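# Place bottles upright on ledges matching cap colours

## Task

Set every bottle upright on the wall ledge whose coloured label strip is the same colour as that bottle's cap, so the bottle's entire base rests on the ledge, and make sure it stays that way once the robot lets go.

## Robot and tools

Robot: two seven-joint arms, left_arm and right_arm, each ending in a two-finger parallel gripper. The arm names are not image sides: left_arm sits on the +y side.

Frame: every position and orientation is given in one scene frame. Its origin lies on the plane z = 0, directly under the midpoint of the two arm bases, which sit 0.70 m above that plane. +x points forward (the direction both arms face), +z points up. Positions are in metres. Orientations are quaternions written w first (qw, qx, qy, qz). Reported poses can be off by a few centimetres, more at long reach.

Gripper geometry: the fingers point along the gripper's own +z axis and close along its y axis. end_effector_position is the spot between the pads when they are shut, a little under 1 cm behind the fingertips. Closing pushes the tips about 17 mm further along +z, mostly while the pads are still more than 70 mm apart. Big wrist turns can swing the elbow.

Row format (shared by execute_actions and move): one flat list of 16 numbers covering both arms, even if only one moves. Order: left_arm x, y, z, qw, qx, qy, qz, opening, then right_arm x, y, z, qw, qx, qy, qz, opening. x, y, z and the quaternion are an absolute pose to reach in the scene frame, not an offset. opening is on a -1 (closed) to +1 (fully open, 0.145 m) scale. Fully closing takes at least about 0.5 s. To keep an arm still, resend the exact pose it reported when it stopped, plus its desired opening. To keep a wrist's orientation, repeat the same quaternion every row rather than copying a drifted reading. Sending 0 as an opening is a real command, so resend the current one to leave a gripper alone.

execute_actions(actions, cameras): actions is a list of actions. Each action is a list of up to 15 rows, one per 1/30 s control step. A shorter action repeats its final row for the remaining steps; one action lasts 0.5 s. An action is rejected for both arms if a gripper's target lies more than 0.6 m from where that gripper is, measured along any of its own axes. If the first action fails this against the last reported state, or any action is malformed, the whole call is rejected. An empty actions list returns the full state and all images. cameras: list of names (cam_high, cam_low), ["all"], or []; an unknown name voids the call.

move(target, speed, blend, opening_speed, grip_force, blocking, cameras): drives each gripper in a straight line from its Hand target to the pose in target (one 16-number row, or a list of up to 15 rows as waypoints; no 0.6 m check). speed: m/s per path, 0.002 to 1.1, default 0.25, rotation capped at twice that in rad/s; one value or one per waypoint. blend: corner rounding in metres per waypoint, 0 means stop there. opening_speed: change per second on the -1..+1 scale, at least 0.2. grip_force: newtons per finger pad, 3 to 10, one value or one per arm; it persists until changed. blocking=false returns after about 0.5 s while the move continues; a new move replaces it. Moves do not avoid obstacles or the other arm, last at most 10 s, and faster moves lag, stray and strike harder. The result adds a move: line giving the ending (done, off_target, moving, held, fault) and which limits acted (paced = pose clipped, held = steps withheld). An unnamed arm is done, within 3 mm and 2 degrees. Neither done nor off_target tells you about contact.

wait(seconds 0 to 10, cameras): lets time pass with the last commands held; returns early if a running move ends. stop(cameras): brakes the running move. zoom_image(camera cam_high or cam_low, region [x0, y0, x1, y1] in pixels, at most 504 by 504): enlarges part of the latest image. read_manual(section="licences"): licence text only. finished_scene(scene 1 or 2): ends the current scene permanently; the goal must hold without the robot.

Result lines: end_effector_position and end_effector_quat_wxyz per arm; Hand target (where the arm is actually being sent, possibly short of your command, especially in orientation, since each step limits rotation to 32 degrees from the measured one); Tool commands; grip_measured (measured opening, same scale as commands); Joint positions (last value is finger opening in metres); Joint velocities; Joint torques (include arm weight, offsets and noise; values 3 and 4 wrap at ±28 N m); motor temperatures; step readings of position during execute_actions.

Gripping: to hold something, command an opening well below grip_measured; the gap sets squeeze strength. Pads reach about 10 N on objects up to about 11 cm wide; fast closes press harder.

Cameras: cam_high and cam_low, each 896x504, calibrated pinhole with radial distortion (calibration may be slightly off each scene).

Avoid: the two arms or grippers touching or pressing each other (the clearance check does not guard the grippers, housings or wrist cameras), one gripper closing on the other's fingers, dropping or releasing moving bottles, fast impacts or hard pushes on the wall, ledges or table, knocking anything out of the work area, and pushing toward unreachable poses. Loose objects may get brief random nudges. Motors heat when holding loads, stretched out or straining: MOTOR HOT appears at 85 °C, and at 100 °C an OVER-TEMPERATURE FAULT stops the arm for 30 to 60 s or more.

Each tool is called after ">>>" in YAML: its name, and indented under it one key for each argument.

## Session

>>> execute_actions:
  actions: []

Scene clock: 0.00 s.
left_arm: end_effector_position=(+0.3554, +0.1334, +0.3763) grip_measured=+1.00 end_effector_quat_wxyz=(-0.040, -0.585, +0.680, -0.440) | right_arm: end_effector_position=(+0.4020, -0.0846, +0.4120) grip_measured=+1.00 end_effector_quat_wxyz=(+0.172, +0.783, +0.024, +0.598)
Joint positions: left_arm=[0.476 0.652 -0.724 1.144 -0.177 -0.294 0.656 0.145] | right_arm=[0.249 -0.096 -0.415 1.14 -0.092 0.203 -0.635 0.145]
Joint velocities: within noise
Joint torques (N m): no reading
Motor temperatures (°C): left_arm=[23 20 24 22 21 24 21] | right_arm=[21 23 24 21 21 21 22]
Hand target: left_arm +0.3554, +0.1334, +0.3763; -0.040, -0.585, +0.680, -0.440 | right_arm +0.4020, -0.0846, +0.4120; +0.172, +0.783, +0.024, +0.598
Tool commands: left_gripper/opening=+1.0 right_gripper/opening=+1.0

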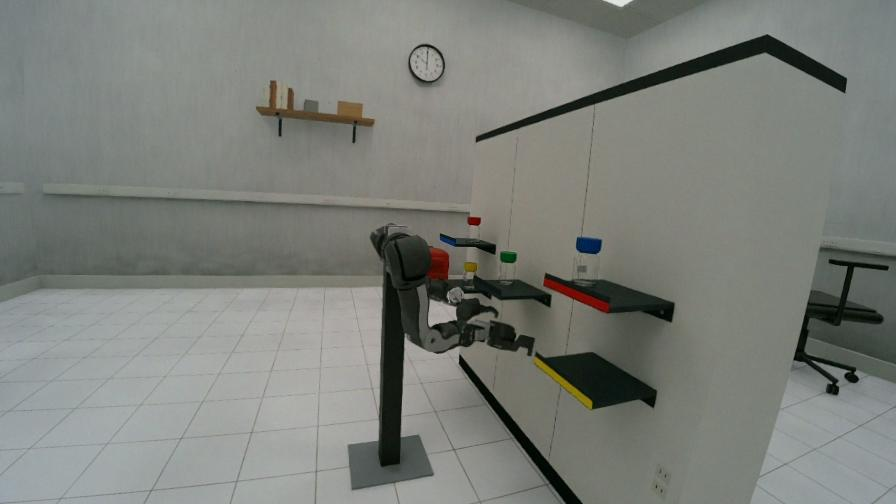

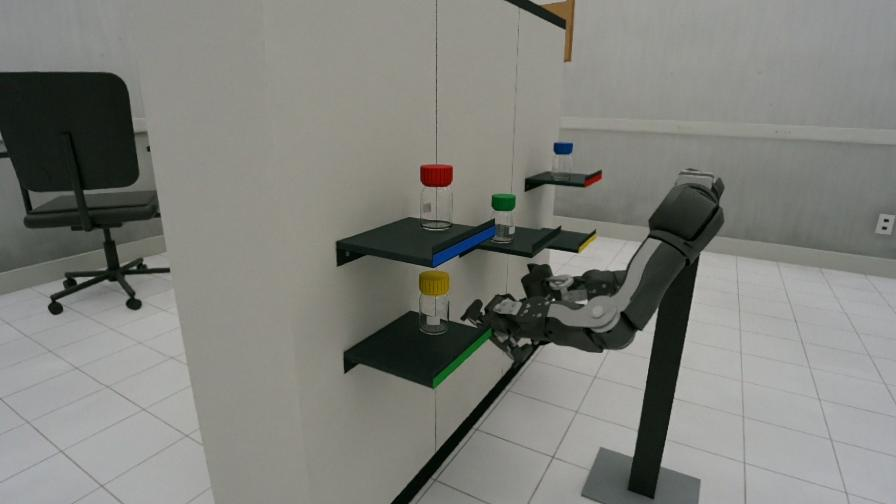

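>>> zoom_image:
  camera: "cam_low"
  region: [320, 130, 620, 400]

>>> zoom_image:
  camera: "cam_high"
  region: [420, 190, 700, 430]

Scaled by 1.680 from the camera's 896x504 image, which has a finer 1280x720 frame.

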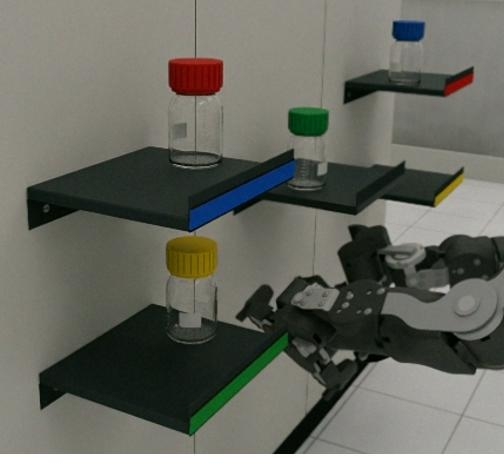

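Scaled by 1.800 from the camera's 896x504 image, which has a finer 1280x720 frame.

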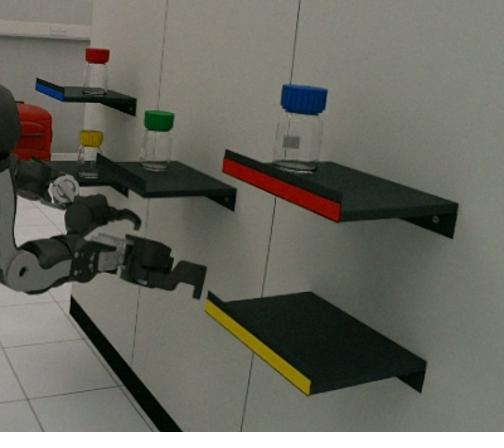

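>>> zoom_image:
  camera: "cam_low"
  region: [330, 150, 510, 270]

>>> zoom_image:
  camera: "cam_low"
  region: [330, 260, 510, 390]

>>> zoom_image:
  camera: "cam_low"
  region: [450, 130, 630, 260]

>>> zoom_image:
  camera: "cam_high"
  region: [520, 220, 700, 340]

>>> zoom_image:
  camera: "cam_high"
  region: [520, 320, 700, 420]

>>> zoom_image:
  camera: "cam_high"
  region: [425, 200, 575, 310]

Scaled by 2.800 from the camera's 896x504 image, which has a finer 1280x720 frame.

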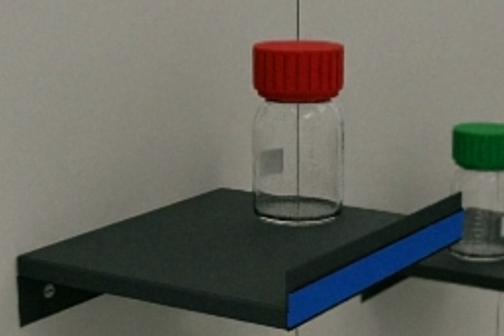

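Scaled by 2.800 from the camera's 896x504 image, which has a finer 1280x720 frame.

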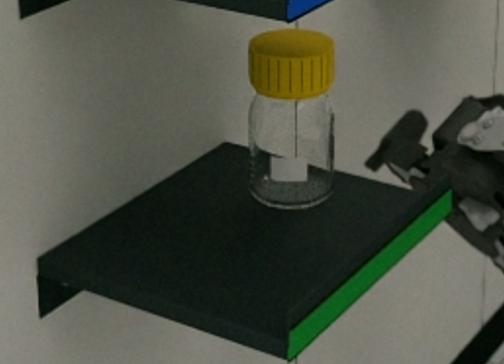

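Scaled by 2.800 from the camera's 896x504 image, which has a finer 1280x720 frame.

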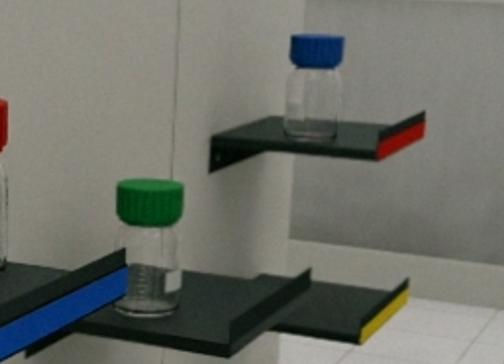

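Scaled by 2.800 from the camera's 896x504 image, which has a finer 1280x720 frame.

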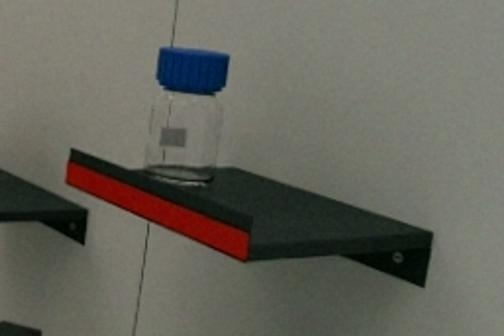

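Scaled by 2.800 from the camera's 896x504 image, which has a finer 1280x720 frame.

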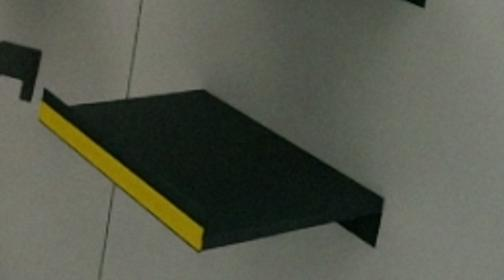

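Scaled by 3.360 from the camera's 896x504 image, which has a finer 1280x720 frame.

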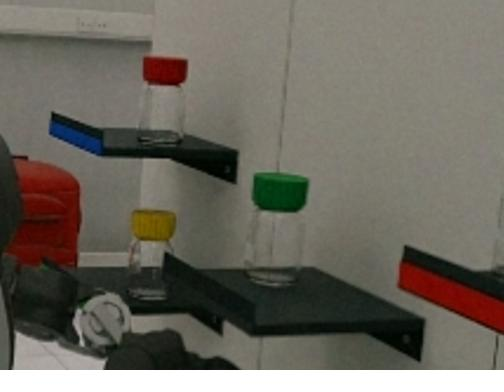

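>>> move:
  target: [0.22, 0.25, 0.48, 0, 0.766, 0, 0.643, 0.4, 0.22, -0.25, 0.48, 0, 0.766, 0, 0.643, 0.4]
  speed: 0.15
  cameras: ["all"]

Scene clock: 181.53 s.
left_arm: end_effector_position=(+0.2199, +0.2490, +0.4791) grip_measured=+0.40 end_effector_quat_wxyz=(+0.002, +0.766, -0.003, +0.643) | right_arm: end_effector_position=(+0.2193, -0.2509, +0.4780) grip_measured=+0.40 end_effector_quat_wxyz=(+0.003, +0.768, -0.002, +0.640)
Joint positions: left_arm=[-0.804 0.321 0.346 2.082 0.453 -0.032 0.133 0.105] | right_arm=[-0.905 0.643 0.186 2.082 0.613 -0.202 -0.174 0.105]
Joint torques (N m): left_arm=[-0.59 1.6 1.43 5.64 0.26 -0.52 -0.03] | right_arm=[-0.49 3.15 2.28 3.88 0.12 -0.55 0.17]
Hand target: left_arm +0.2200, +0.2499, +0.4800; +0.000, +0.766, +0.000, +0.643 | right_arm +0.2200, -0.2499, +0.4800; +0.000, +0.766, +0.000, +0.643
Off the commanded pose: left_arm 0.001 m, 0 deg | right_arm 0.002 m, 1 deg.
move: done

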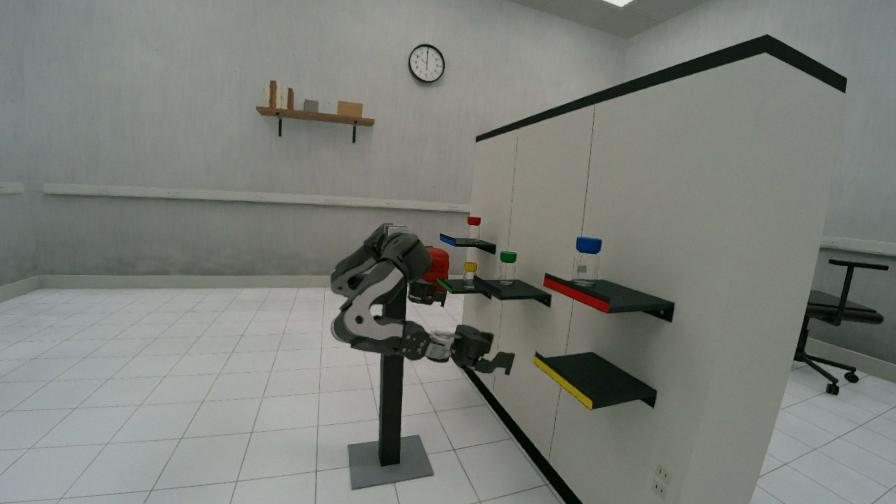

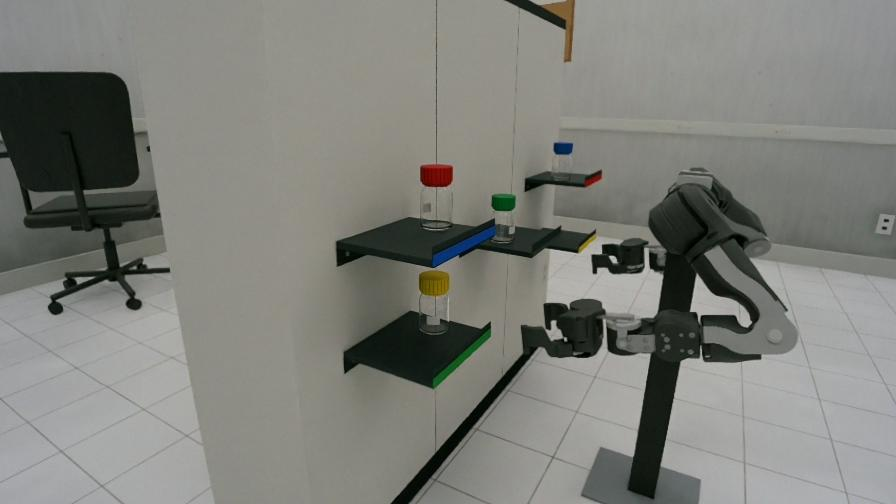

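>>> zoom_image:
  camera: "cam_low"
  region: [500, 270, 680, 390]

>>> zoom_image:
  camera: "cam_high"
  region: [400, 300, 560, 400]

>>> zoom_image:
  camera: "cam_low"
  region: [570, 220, 690, 300]

>>> zoom_image:
  camera: "cam_high"
  region: [390, 260, 480, 330]

Scaled by 2.800 from the camera's 896x504 image, which has a finer 1280x720 frame.

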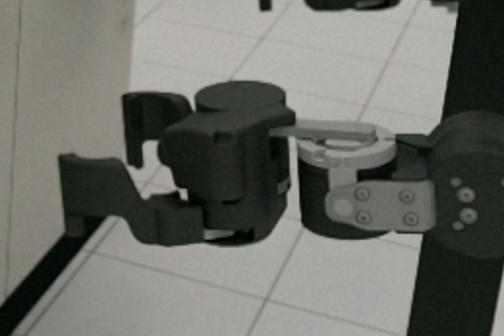

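Scaled by 3.150 from the camera's 896x504 image, which has a finer 1280x720 frame.

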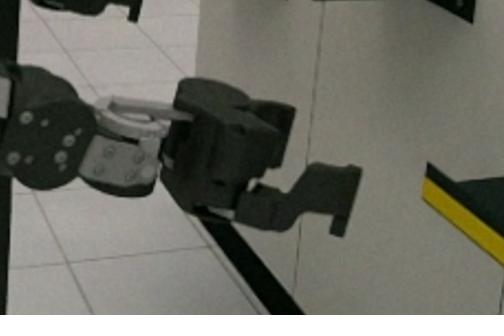

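Scaled by 4.200 from the camera's 896x504 image, which has a finer 1280x720 frame.

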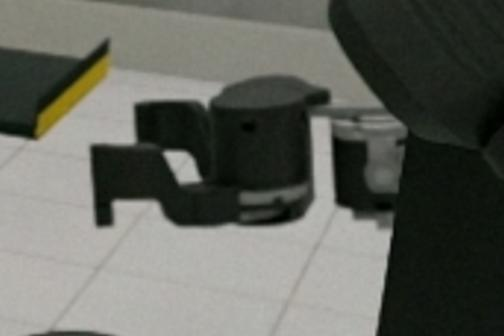

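Scaled by 5.600 from the camera's 896x504 image, which has a finer 1280x720 frame.

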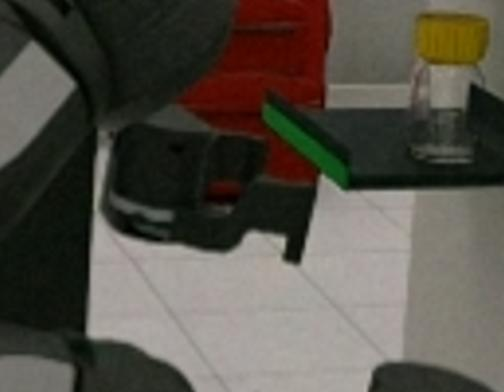

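>>> move:
  target: [0.24, 0.352, 0.541, 0, 0.766, 0, 0.643, 0.4, 0.22, -0.25, 0.48, 0, 0.766, 0, 0.643, 0.4]
  speed: 0.15
  cameras: ["all"]

>>> zoom_image:
  camera: "cam_low"
  region: [400, 240, 560, 360]

>>> zoom_image:
  camera: "cam_high"
  region: [410, 230, 500, 310]

Scene clock: 391.60 s.
left_arm: end_effector_position=(+0.2402, +0.3527, +0.5429) grip_measured=+0.40 end_effector_quat_wxyz=(-0.003, +0.764, +0.000, +0.645) | right_arm: end_effector_position=(+0.2194, -0.2509, +0.4781) grip_measured=+0.40 end_effector_quat_wxyz=(+0.002, +0.768, -0.001, +0.640)
Joint positions: left_arm=[-0.799 0.644 0.764 1.93 0.869 0.141 0.312 0.105] | right_arm=[-0.905 0.643 0.186 2.082 0.613 -0.202 -0.174 0.105]
Joint torques (N m): left_arm=[-0.17 4.39 1.87 2.99 0.36 -0.53 0.19] | right_arm=[-0.44 2.97 2.26 3.81 0.08 -0.57 0.17]
Hand target: left_arm +0.2400, +0.3520, +0.5411; +0.000, +0.766, +0.000, +0.643 | right_arm +0.2200, -0.2499, +0.4800; +0.000, +0.766, +0.000, +0.643
Off the commanded pose: left_arm 0.002 m, 1 deg | right_arm 0.002 m, 1 deg.
move: done

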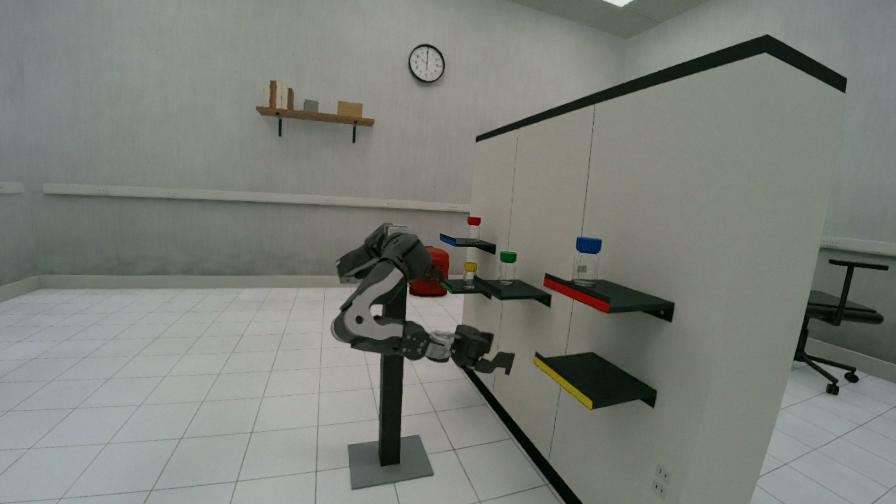

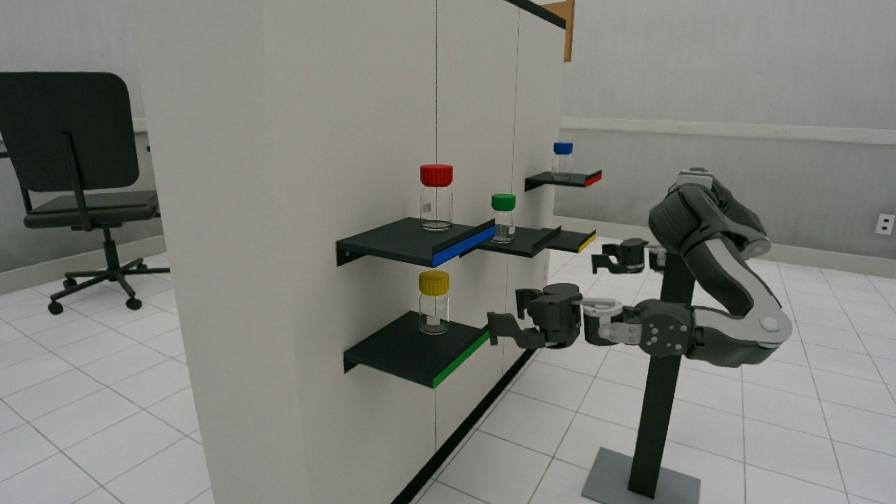

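Scaled by 3.150 from the camera's 896x504 image, which has a finer 1280x720 frame.

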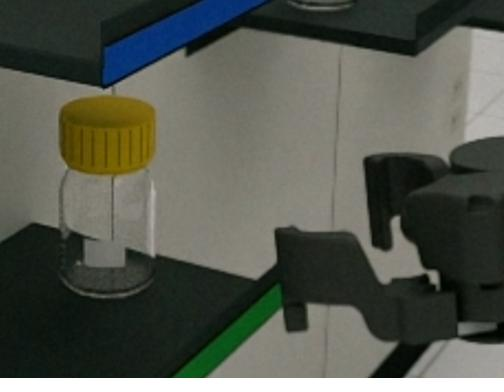

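Scaled by 5.600 from the camera's 896x504 image, which has a finer 1280x720 frame.

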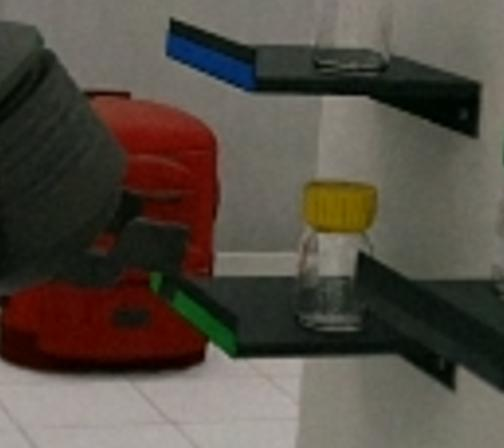

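>>> move:
  target: [0.381, 0.350, 0.541, 0, 0.766, 0, 0.643, 0.4, 0.22, -0.25, 0.48, 0, 0.766, 0, 0.643, 0.4]
  speed: 0.1
  cameras: ["all"]

>>> zoom_image:
  camera: "cam_low"
  region: [370, 240, 530, 360]

>>> zoom_image:
  camera: "cam_high"
  region: [420, 240, 500, 310]

Scene clock: 421.97 s.
left_arm: end_effector_position=(+0.3815, +0.3498, +0.5451) grip_measured=+0.40 end_effector_quat_wxyz=(+0.000, +0.762, -0.002, +0.647) | right_arm: end_effector_position=(+0.2194, -0.2509, +0.4781) grip_measured=+0.40 end_effector_quat_wxyz=(+0.002, +0.768, -0.001, +0.640)
Joint positions: left_arm=[0.054 0.849 0.127 1.487 0.806 0.255 0.155 0.105] | right_arm=[-0.905 0.643 0.186 2.082 0.613 -0.202 -0.174 0.105]
Joint torques (N m): left_arm=[4.79 5.74 1.81 2.96 0.16 -0.56 0.02] | right_arm=[-0.3 3.23 2.4 3.93 0.06 -0.58 0.15]
Hand target: left_arm +0.3809, +0.3501, +0.5410; +0.000, +0.766, +0.000, +0.643 | right_arm +0.2200, -0.2499, +0.4800; +0.000, +0.766, +0.000, +0.643
Off the commanded pose: left_arm 0.004 m, 1 deg | right_arm 0.002 m, 1 deg.
move: off_target (left_arm)

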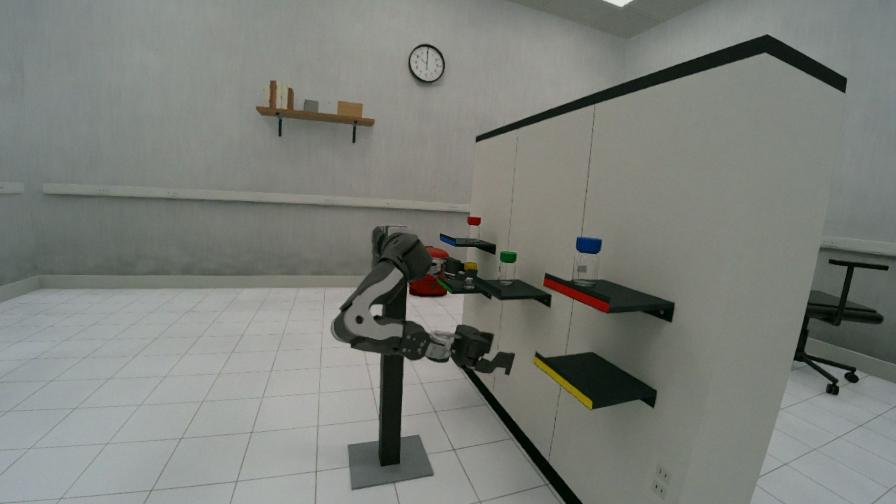

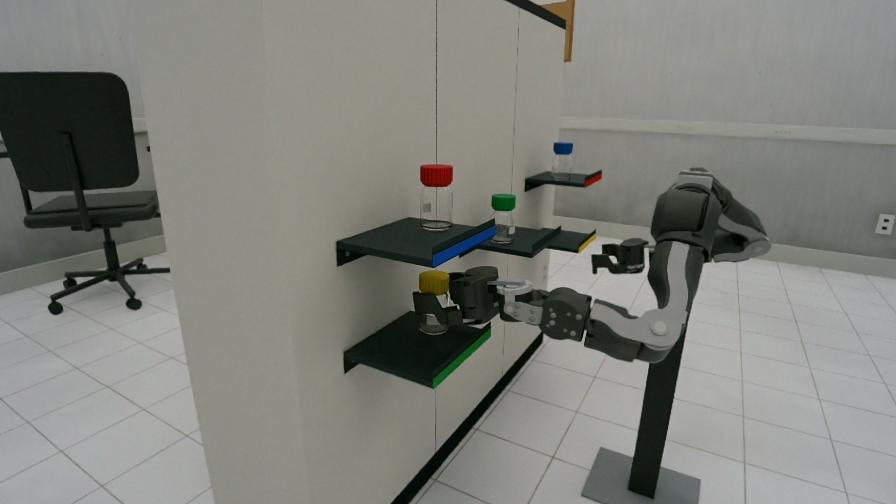

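Scaled by 3.150 from the camera's 896x504 image, which has a finer 1280x720 frame.

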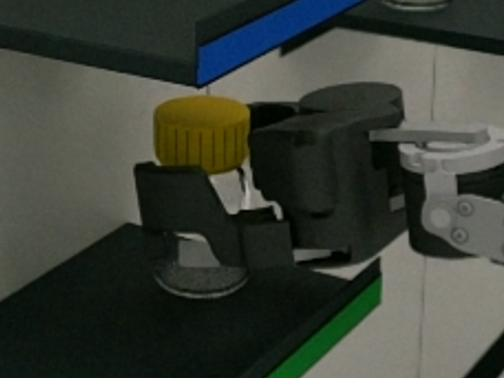

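Scaled by 6.300 from the camera's 896x504 image, which has a finer 1280x720 frame.

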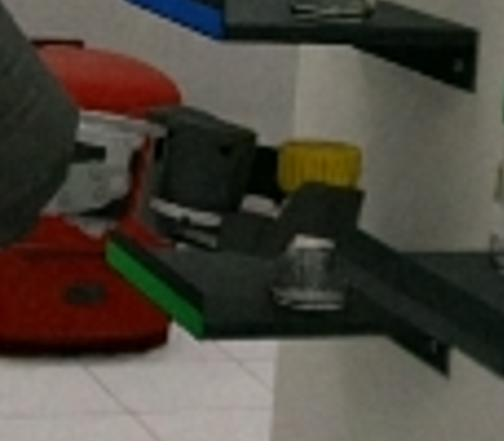

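>>> move:
  target: [0.381, 0.350, 0.541, 0, 0.766, 0, 0.643, -0.7, 0.22, -0.25, 0.48, 0, 0.766, 0, 0.643, 0.4]
  speed: 0.1
  opening_speed: 0.8
  grip_force: 5
  cameras: ["all"]

>>> zoom_image:
  camera: "cam_low"
  region: [370, 240, 530, 360]

>>> zoom_image:
  camera: "cam_high"
  region: [420, 240, 500, 310]

Scene clock: 439.93 s.
left_arm: end_effector_position=(+0.3815, +0.3506, +0.5448) grip_measured=-0.23 end_effector_quat_wxyz=(-0.001, +0.763, -0.001, +0.647) | right_arm: end_effector_position=(+0.2194, -0.2509, +0.4781) grip_measured=+0.40 end_effector_quat_wxyz=(+0.002, +0.768, -0.001, +0.640)
Joint positions: left_arm=[0.054 0.849 0.127 1.487 0.805 0.255 0.152 0.058] | right_arm=[-0.905 0.643 0.186 2.082 0.613 -0.202 -0.174 0.105]
Joint torques (N m): left_arm=[4.81 5.76 1.8 3.14 0.22 -0.58 0.11] | right_arm=[-0.44 3.15 2.36 3.92 0.09 -0.58 0.16]
Hand target: left_arm +0.3810, +0.3500, +0.5410; +0.000, +0.766, +0.000, +0.643 | right_arm +0.2200, -0.2499, +0.4800; +0.000, +0.766, +0.000, +0.643
Off the commanded pose: left_arm 0.004 m, 1 deg | right_arm 0.002 m, 1 deg.
grip_force (N): 5, 5
move: off_target (left_arm)

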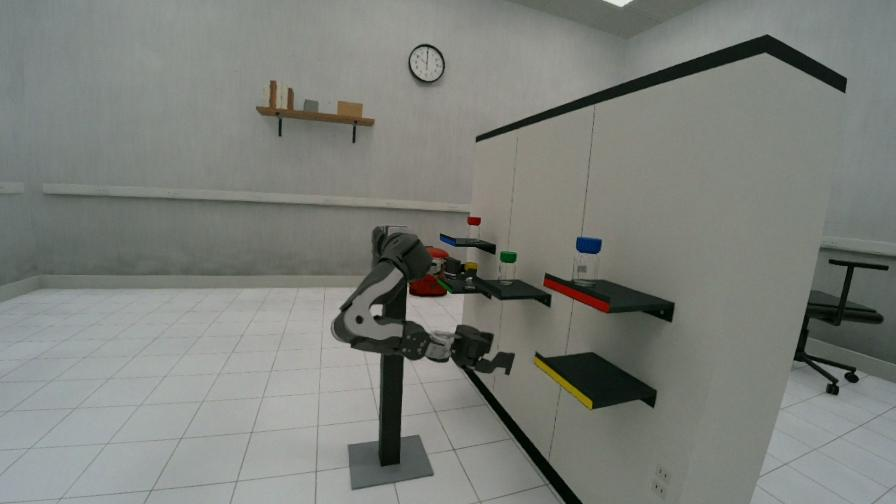

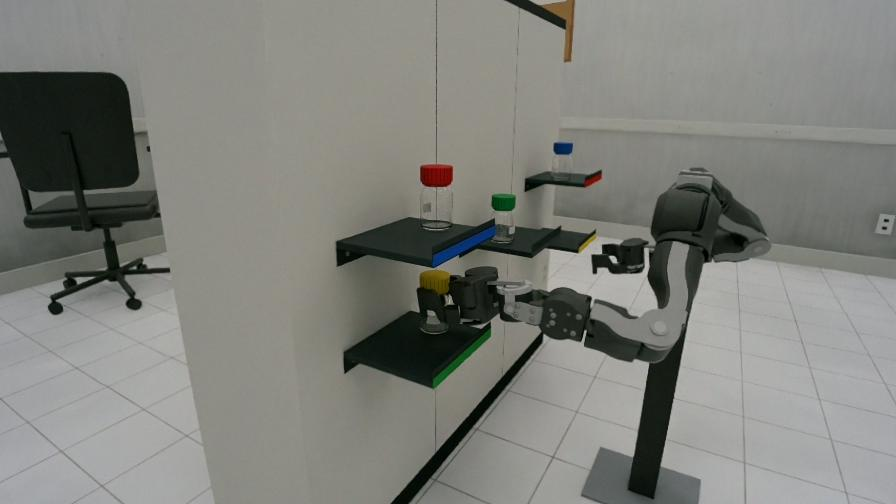

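Scaled by 3.150 from the camera's 896x504 image, which has a finer 1280x720 frame.

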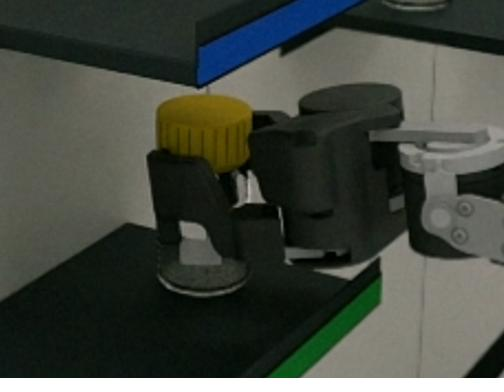

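Scaled by 6.300 from the camera's 896x504 image, which has a finer 1280x720 frame.

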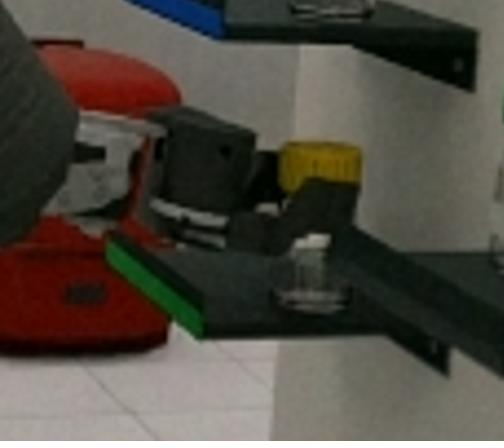

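>>> move:
  target: [0.381, 0.350, 0.573, 0, 0.766, 0, 0.643, -0.7, 0.22, -0.30, 0.48, 0, 0.766, 0, 0.643, 0.2]
  speed: 0.06
  grip_force: 9
  cameras: ["cam_low"]

>>> zoom_image:
  camera: "cam_low"
  region: [370, 220, 530, 340]

Scene clock: 478.80 s.
left_arm: end_effector_position=(+0.3804, +0.3491, +0.5677) grip_measured=-0.24 end_effector_quat_wxyz=(+0.003, +0.771, +0.000, +0.637) | right_arm: end_effector_position=(+0.2197, -0.3001, +0.4790) grip_measured=+0.20 end_effector_quat_wxyz=(+0.001, +0.767, -0.001, +0.641)
Joint positions: left_arm=[0.076 0.867 0.185 1.554 0.822 0.394 0.146 0.058] | right_arm=[-0.965 0.731 0.352 1.944 0.796 -0.279 -0.008 0.09]
Joint torques (N m): left_arm=[6.45 6.58 3.45 4.67 0.19 -0.8 0.02] | right_arm=[-0.62 3.39 3.17 2.71 0.19 -0.55 0.19]
Hand target: left_arm +0.3810, +0.3499, +0.5730; +0.000, +0.766, +0.000, +0.643 | right_arm +0.2200, -0.3000, +0.4799; +0.000, +0.766, +0.000, +0.643
Off the commanded pose: left_arm 0.005 m, 1 deg | right_arm 0.001 m, 0 deg.
grip_force (N): 9, 9
move: off_target (left_arm)
Images, in order (width x height): cam_low 896x504.

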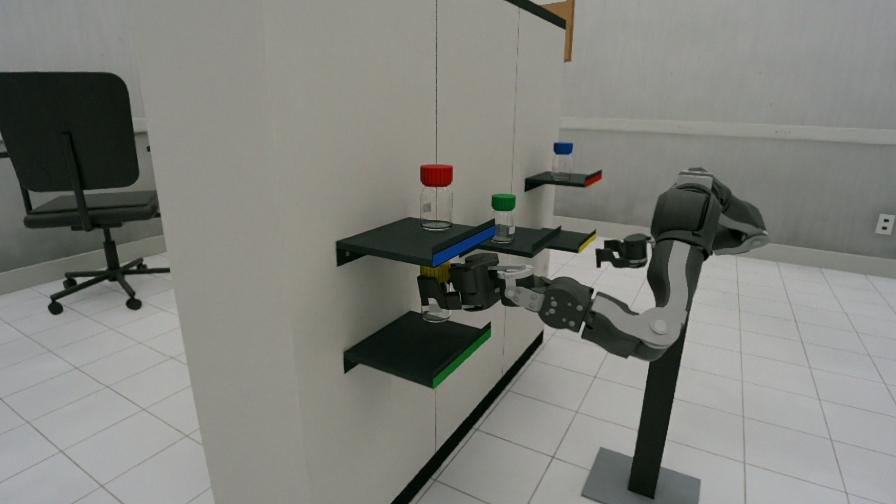

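Scaled by 3.150 from the camera's 896x504 image, which has a finer 1280x720 frame.

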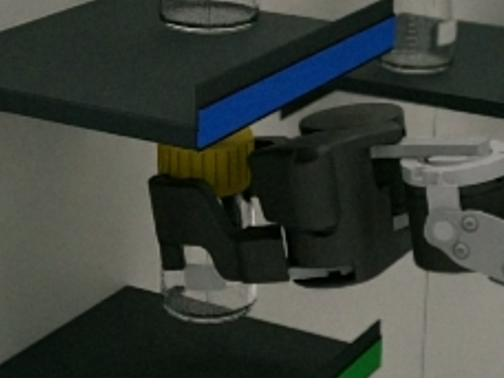

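>>> move:
  target:
    - [0.225, 0.345, 0.588, 0, 0.766, 0, 0.643, -0.7, 0.22, -0.30, 0.48, 0, 0.766, 0, 0.643, 0.2]
    - [0.26, 0.15, 0.685, 0, 0.766, 0, 0.643, -0.7, 0.22, -0.30, 0.48, 0, 0.766, 0, 0.643, 0.2]
    - [0.285, -0.055, 0.685, 0, 0.766, 0, 0.643, -0.7, 0.22, -0.30, 0.48, 0, 0.766, 0, 0.643, 0.2]
  speed: [0.12, 0.15, 0.12]
  blend: [0.03, 0.05, 0]
  cameras: ["all"]

>>> zoom_image:
  camera: "cam_low"
  region: [470, 160, 670, 300]

>>> zoom_image:
  camera: "cam_high"
  region: [390, 200, 570, 320]

Scene clock: 504.17 s.
left_arm: end_effector_position=(+0.2855, -0.0551, +0.6834) grip_measured=-0.24 end_effector_quat_wxyz=(+0.058, +0.716, -0.046, +0.694) | right_arm: end_effector_position=(+0.2197, -0.3001, +0.4790) grip_measured=+0.20 end_effector_quat_wxyz=(+0.001, +0.767, -0.001, +0.641)
Joint positions: left_arm=[0.718 -0.162 -1.089 2.07 0.9 0.781 -1.579 0.058] | right_arm=[-0.965 0.731 0.352 1.944 0.796 -0.279 -0.008 0.09]
Joint torques (N m): left_arm=[6.21 -3.23 1.24 2.89 -0.38 0 0.07] | right_arm=[-0.54 3.49 3.32 2.77 0.17 -0.58 0.18]
Hand target: left_arm +0.2852, -0.0548, +0.6847; +0.057, +0.714, -0.045, +0.696 | right_arm +0.2200, -0.3000, +0.4799; +0.000, +0.766, +0.000, +0.643
Off the commanded pose: left_arm 0.002 m, 12 deg | right_arm 0.001 m, 0 deg.
joint sent to its limit (left arm) — joint 2 (shoulder roll), lower limit; joint 6 (wrist pitch), upper limit; joint 7 (wrist yaw), lower limit. The joint targets are off in orientation, not in position.
grip_force (N): 9, 9
move: off_target (left_arm); limits=paced

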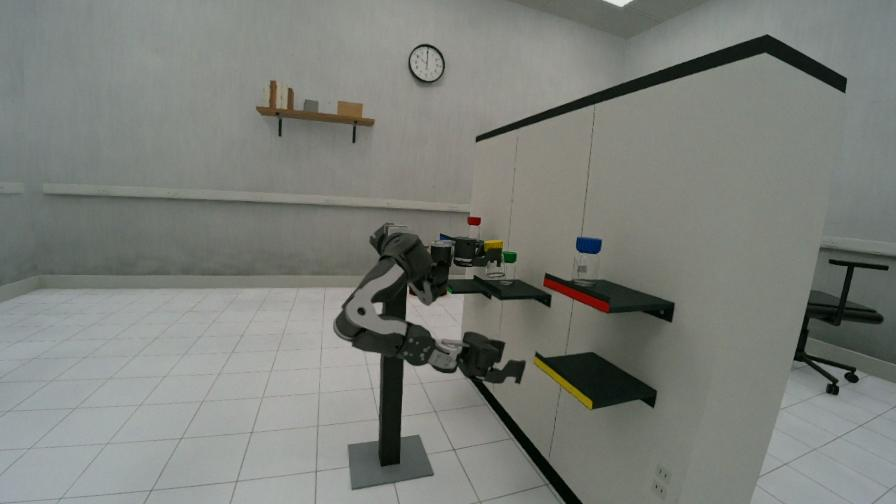

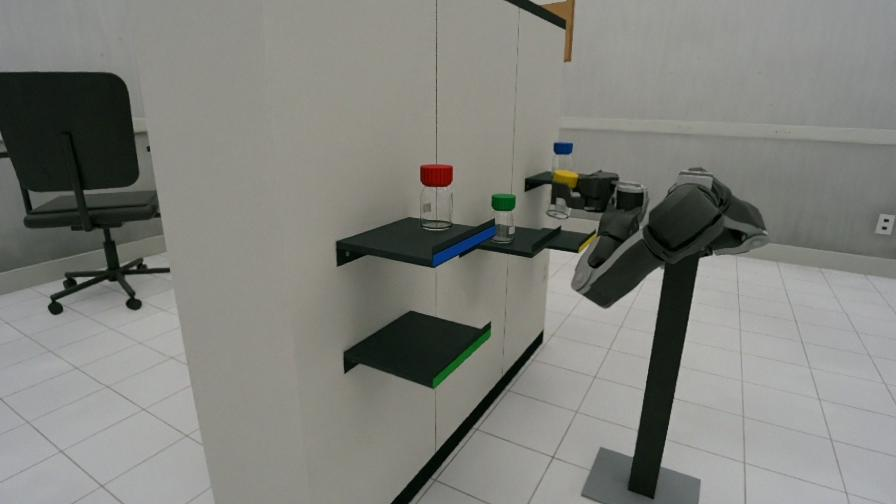

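Scaled by 2.520 from the camera's 896x504 image, which has a finer 1280x720 frame.

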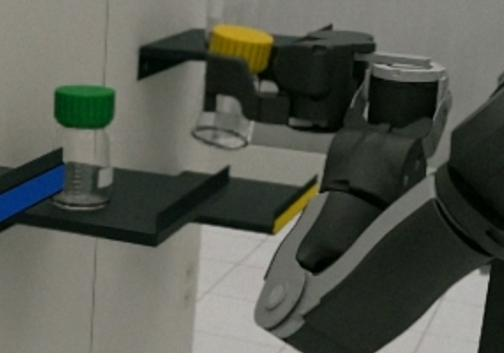

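Scaled by 2.800 from the camera's 896x504 image, which has a finer 1280x720 frame.

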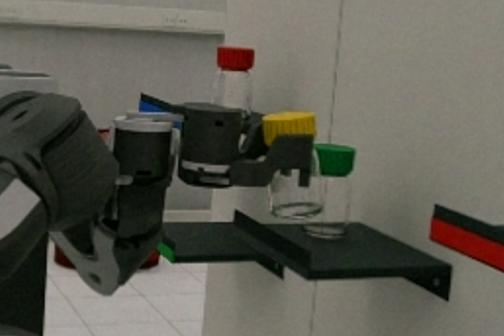

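>>> move:
  target:
    - [0.33, -0.06, 0.69, 0.0839, 0.7594, -0.1, 0.6375, -0.7, 0.22, -0.30, 0.48, 0, 0.766, 0, 0.643, 0.2]
    - [0.379, -0.062, 0.685, 0.0839, 0.7594, -0.1, 0.6375, -0.7, 0.22, -0.30, 0.48, 0, 0.766, 0, 0.643, 0.2]
  speed: 0.08
  blend: [0.02, 0]
  cameras: ["all"]

>>> zoom_image:
  camera: "cam_low"
  region: [450, 160, 610, 280]

>>> zoom_image:
  camera: "cam_high"
  region: [430, 210, 590, 320]

Scene clock: 557.77 s.
left_arm: end_effector_position=(+0.3793, -0.0611, +0.6826) grip_measured=-0.24 end_effector_quat_wxyz=(+0.082, +0.763, -0.100, +0.634) | right_arm: end_effector_position=(+0.2197, -0.3001, +0.4790) grip_measured=+0.20 end_effector_quat_wxyz=(+0.001, +0.767, -0.001, +0.641)
Joint positions: left_arm=[1.043 -0.009 -0.935 1.722 1.242 0.699 -1.248 0.058] | right_arm=[-0.965 0.731 0.352 1.944 0.796 -0.279 -0.008 0.09]
Joint torques (N m): left_arm=[9.69 -1.67 1.72 2.76 -0.49 -0.44 0.24] | right_arm=[-0.62 3.39 3.25 2.82 0.17 -0.55 0.19]
Hand target: left_arm +0.3790, -0.0620, +0.6850; +0.084, +0.759, -0.100, +0.637 | right_arm +0.2200, -0.3000, +0.4799; +0.000, +0.766, +0.000, +0.643
Off the commanded pose: left_arm 0.003 m, 1 deg | right_arm 0.001 m, 0 deg.
grip_force (N): 9, 9
move: done

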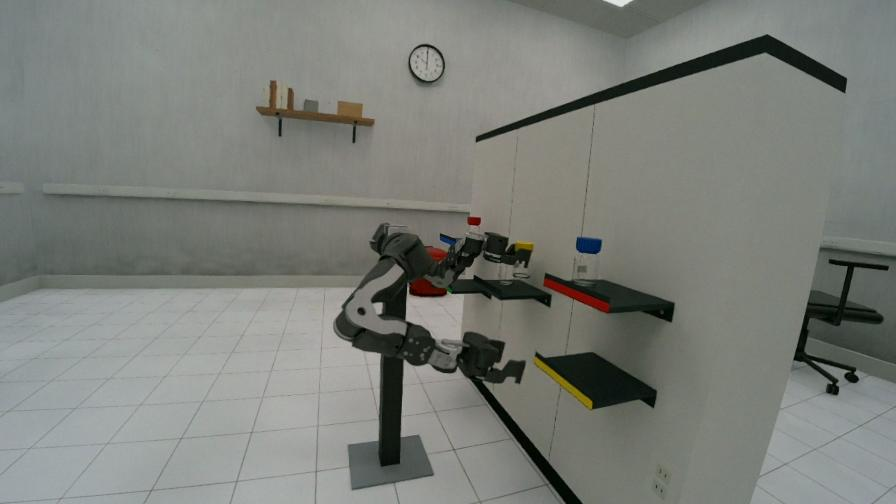

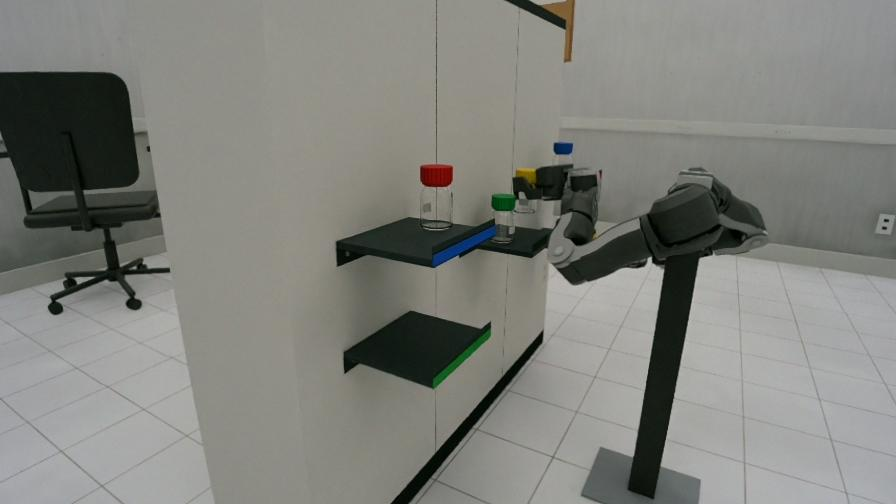

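Scaled by 3.150 from the camera's 896x504 image, which has a finer 1280x720 frame.

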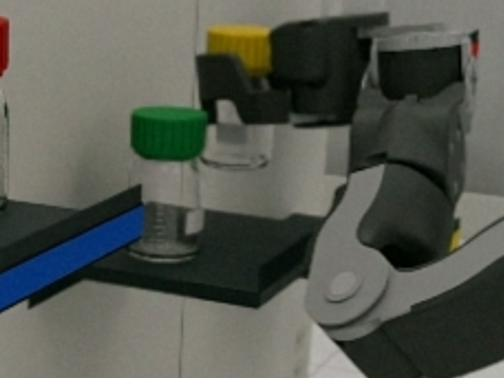

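Scaled by 3.150 from the camera's 896x504 image, which has a finer 1280x720 frame.

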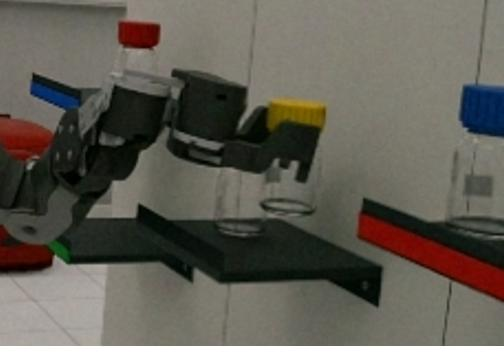

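>>> move:
  target: [0.379, -0.062, 0.652, 0.0839, 0.7594, -0.1, 0.6375, -0.7, 0.22, -0.30, 0.48, 0, 0.766, 0, 0.643, 0.2]
  speed: 0.04
  cameras: ["all"]

>>> zoom_image:
  camera: "cam_low"
  region: [450, 160, 610, 280]

>>> zoom_image:
  camera: "cam_high"
  region: [430, 210, 590, 320]

Scene clock: 571.80 s.
left_arm: end_effector_position=(+0.3790, -0.0618, +0.6512) grip_measured=-0.24 end_effector_quat_wxyz=(+0.083, +0.762, -0.100, +0.635) | right_arm: end_effector_position=(+0.2197, -0.3001, +0.4790) grip_measured=+0.20 end_effector_quat_wxyz=(+0.001, +0.767, -0.001, +0.641)
Joint positions: left_arm=[0.985 0.045 -1.026 1.722 1.176 0.587 -1.193 0.058] | right_arm=[-0.965 0.731 0.352 1.944 0.796 -0.279 -0.008 0.09]
Joint torques (N m): left_arm=[8.66 -1.25 1.8 3.03 -0.52 -0.48 0.23] | right_arm=[-0.75 3.36 3.23 2.77 0.18 -0.56 0.18]
Hand target: left_arm +0.3790, -0.0620, +0.6520; +0.084, +0.759, -0.100, +0.637 | right_arm +0.2200, -0.3000, +0.4799; +0.000, +0.766, +0.000, +0.643
Off the commanded pose: left_arm 0.001 m, 0 deg | right_arm 0.001 m, 0 deg.
grip_force (N): 9, 9
move: done

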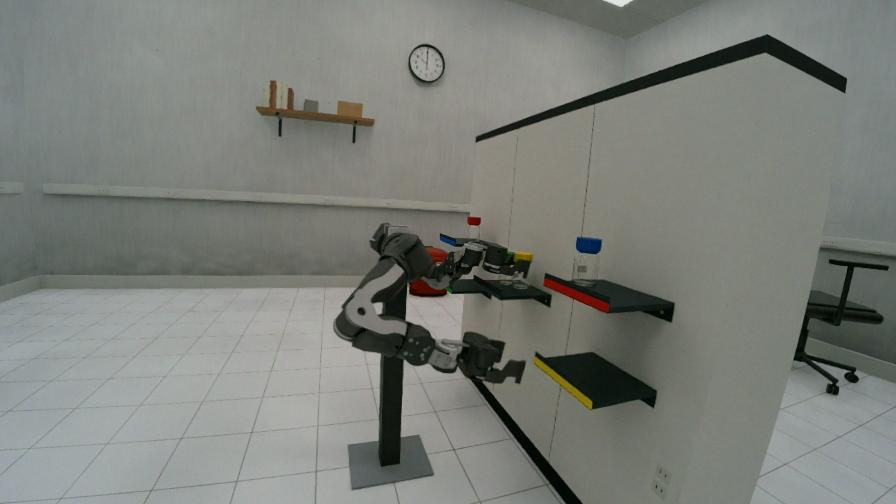

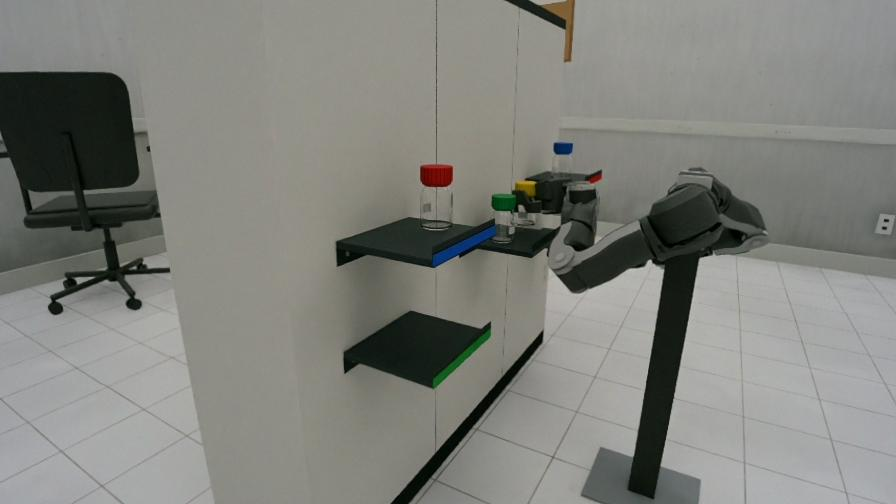

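Scaled by 3.150 from the camera's 896x504 image, which has a finer 1280x720 frame.

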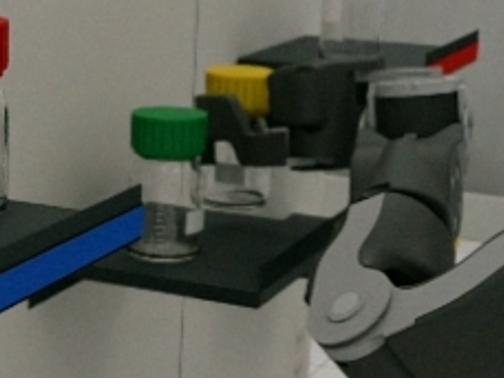

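Scaled by 3.150 from the camera's 896x504 image, which has a finer 1280x720 frame.

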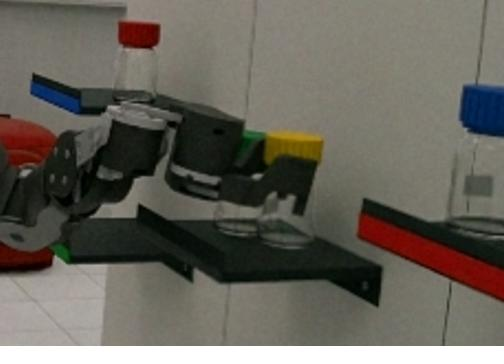

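>>> move:
  target: [0.379, -0.062, 0.644, 0.0839, 0.7594, -0.1, 0.6375, -0.7, 0.22, -0.30, 0.48, 0, 0.766, 0, 0.643, 0.2]
  speed: 0.02
  cameras: ["all"]

>>> zoom_image:
  camera: "cam_low"
  region: [450, 160, 610, 280]

>>> zoom_image:
  camera: "cam_high"
  region: [470, 240, 570, 310]

Scene clock: 579.77 s.
left_arm: end_effector_position=(+0.3785, -0.0621, +0.6444) grip_measured=-0.24 end_effector_quat_wxyz=(+0.084, +0.761, -0.100, +0.636) | right_arm: end_effector_position=(+0.2197, -0.3001, +0.4790) grip_measured=+0.20 end_effector_quat_wxyz=(+0.001, +0.767, -0.001, +0.641)
Joint positions: left_arm=[0.977 0.06 -1.053 1.722 1.165 0.554 -1.183 0.058] | right_arm=[-0.965 0.731 0.352 1.944 0.796 -0.279 -0.008 0.09]
Joint torques (N m): left_arm=[8.32 -1.17 1.84 2.51 -0.5 -0.51 0.23] | right_arm=[-0.67 3.42 3.18 2.74 0.17 -0.55 0.19]
Hand target: left_arm +0.3790, -0.0620, +0.6440; +0.084, +0.759, -0.100, +0.637 | right_arm +0.2200, -0.3000, +0.4799; +0.000, +0.766, +0.000, +0.643
Off the commanded pose: left_arm 0.001 m, 0 deg | right_arm 0.001 m, 0 deg.
grip_force (N): 9, 9
move: done

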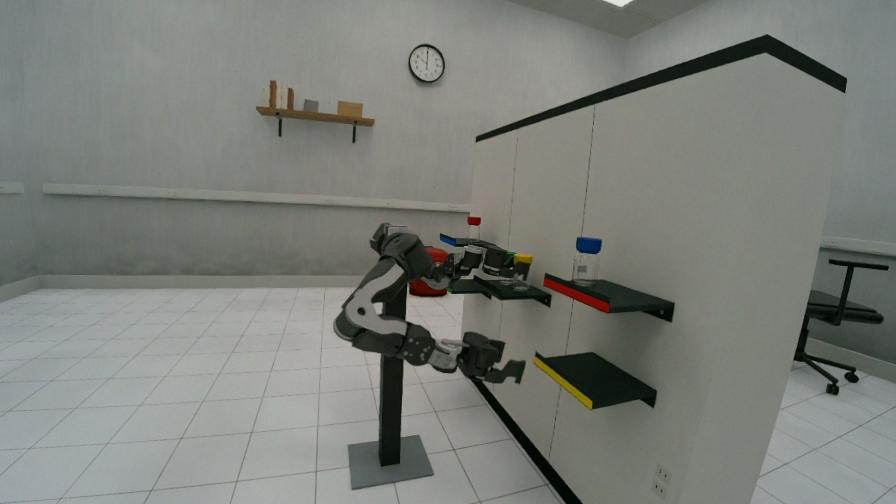

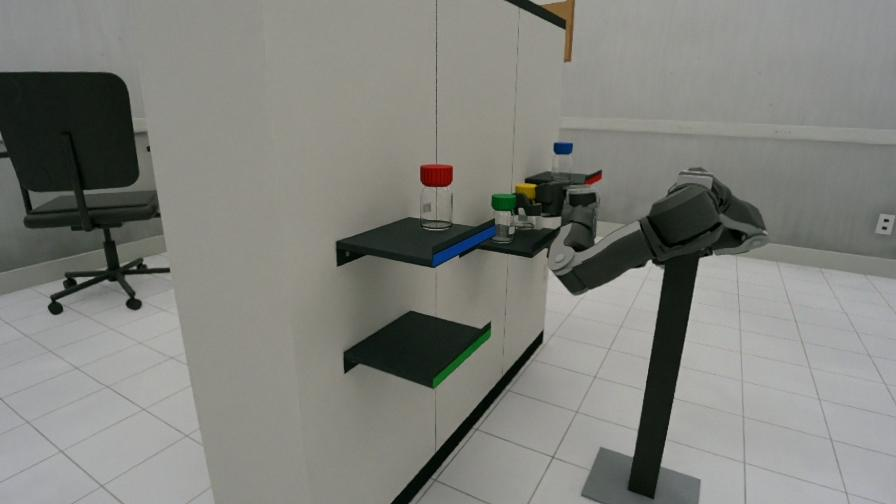

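Scaled by 3.150 from the camera's 896x504 image, which has a finer 1280x720 frame.

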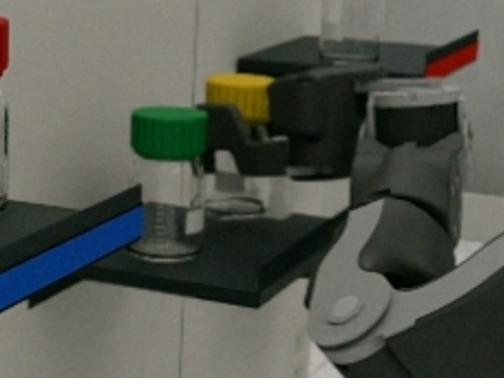

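Scaled by 5.040 from the camera's 896x504 image, which has a finer 1280x720 frame.

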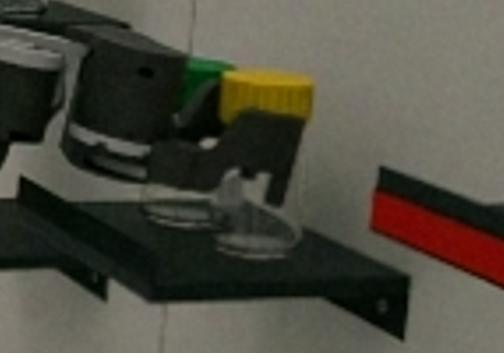

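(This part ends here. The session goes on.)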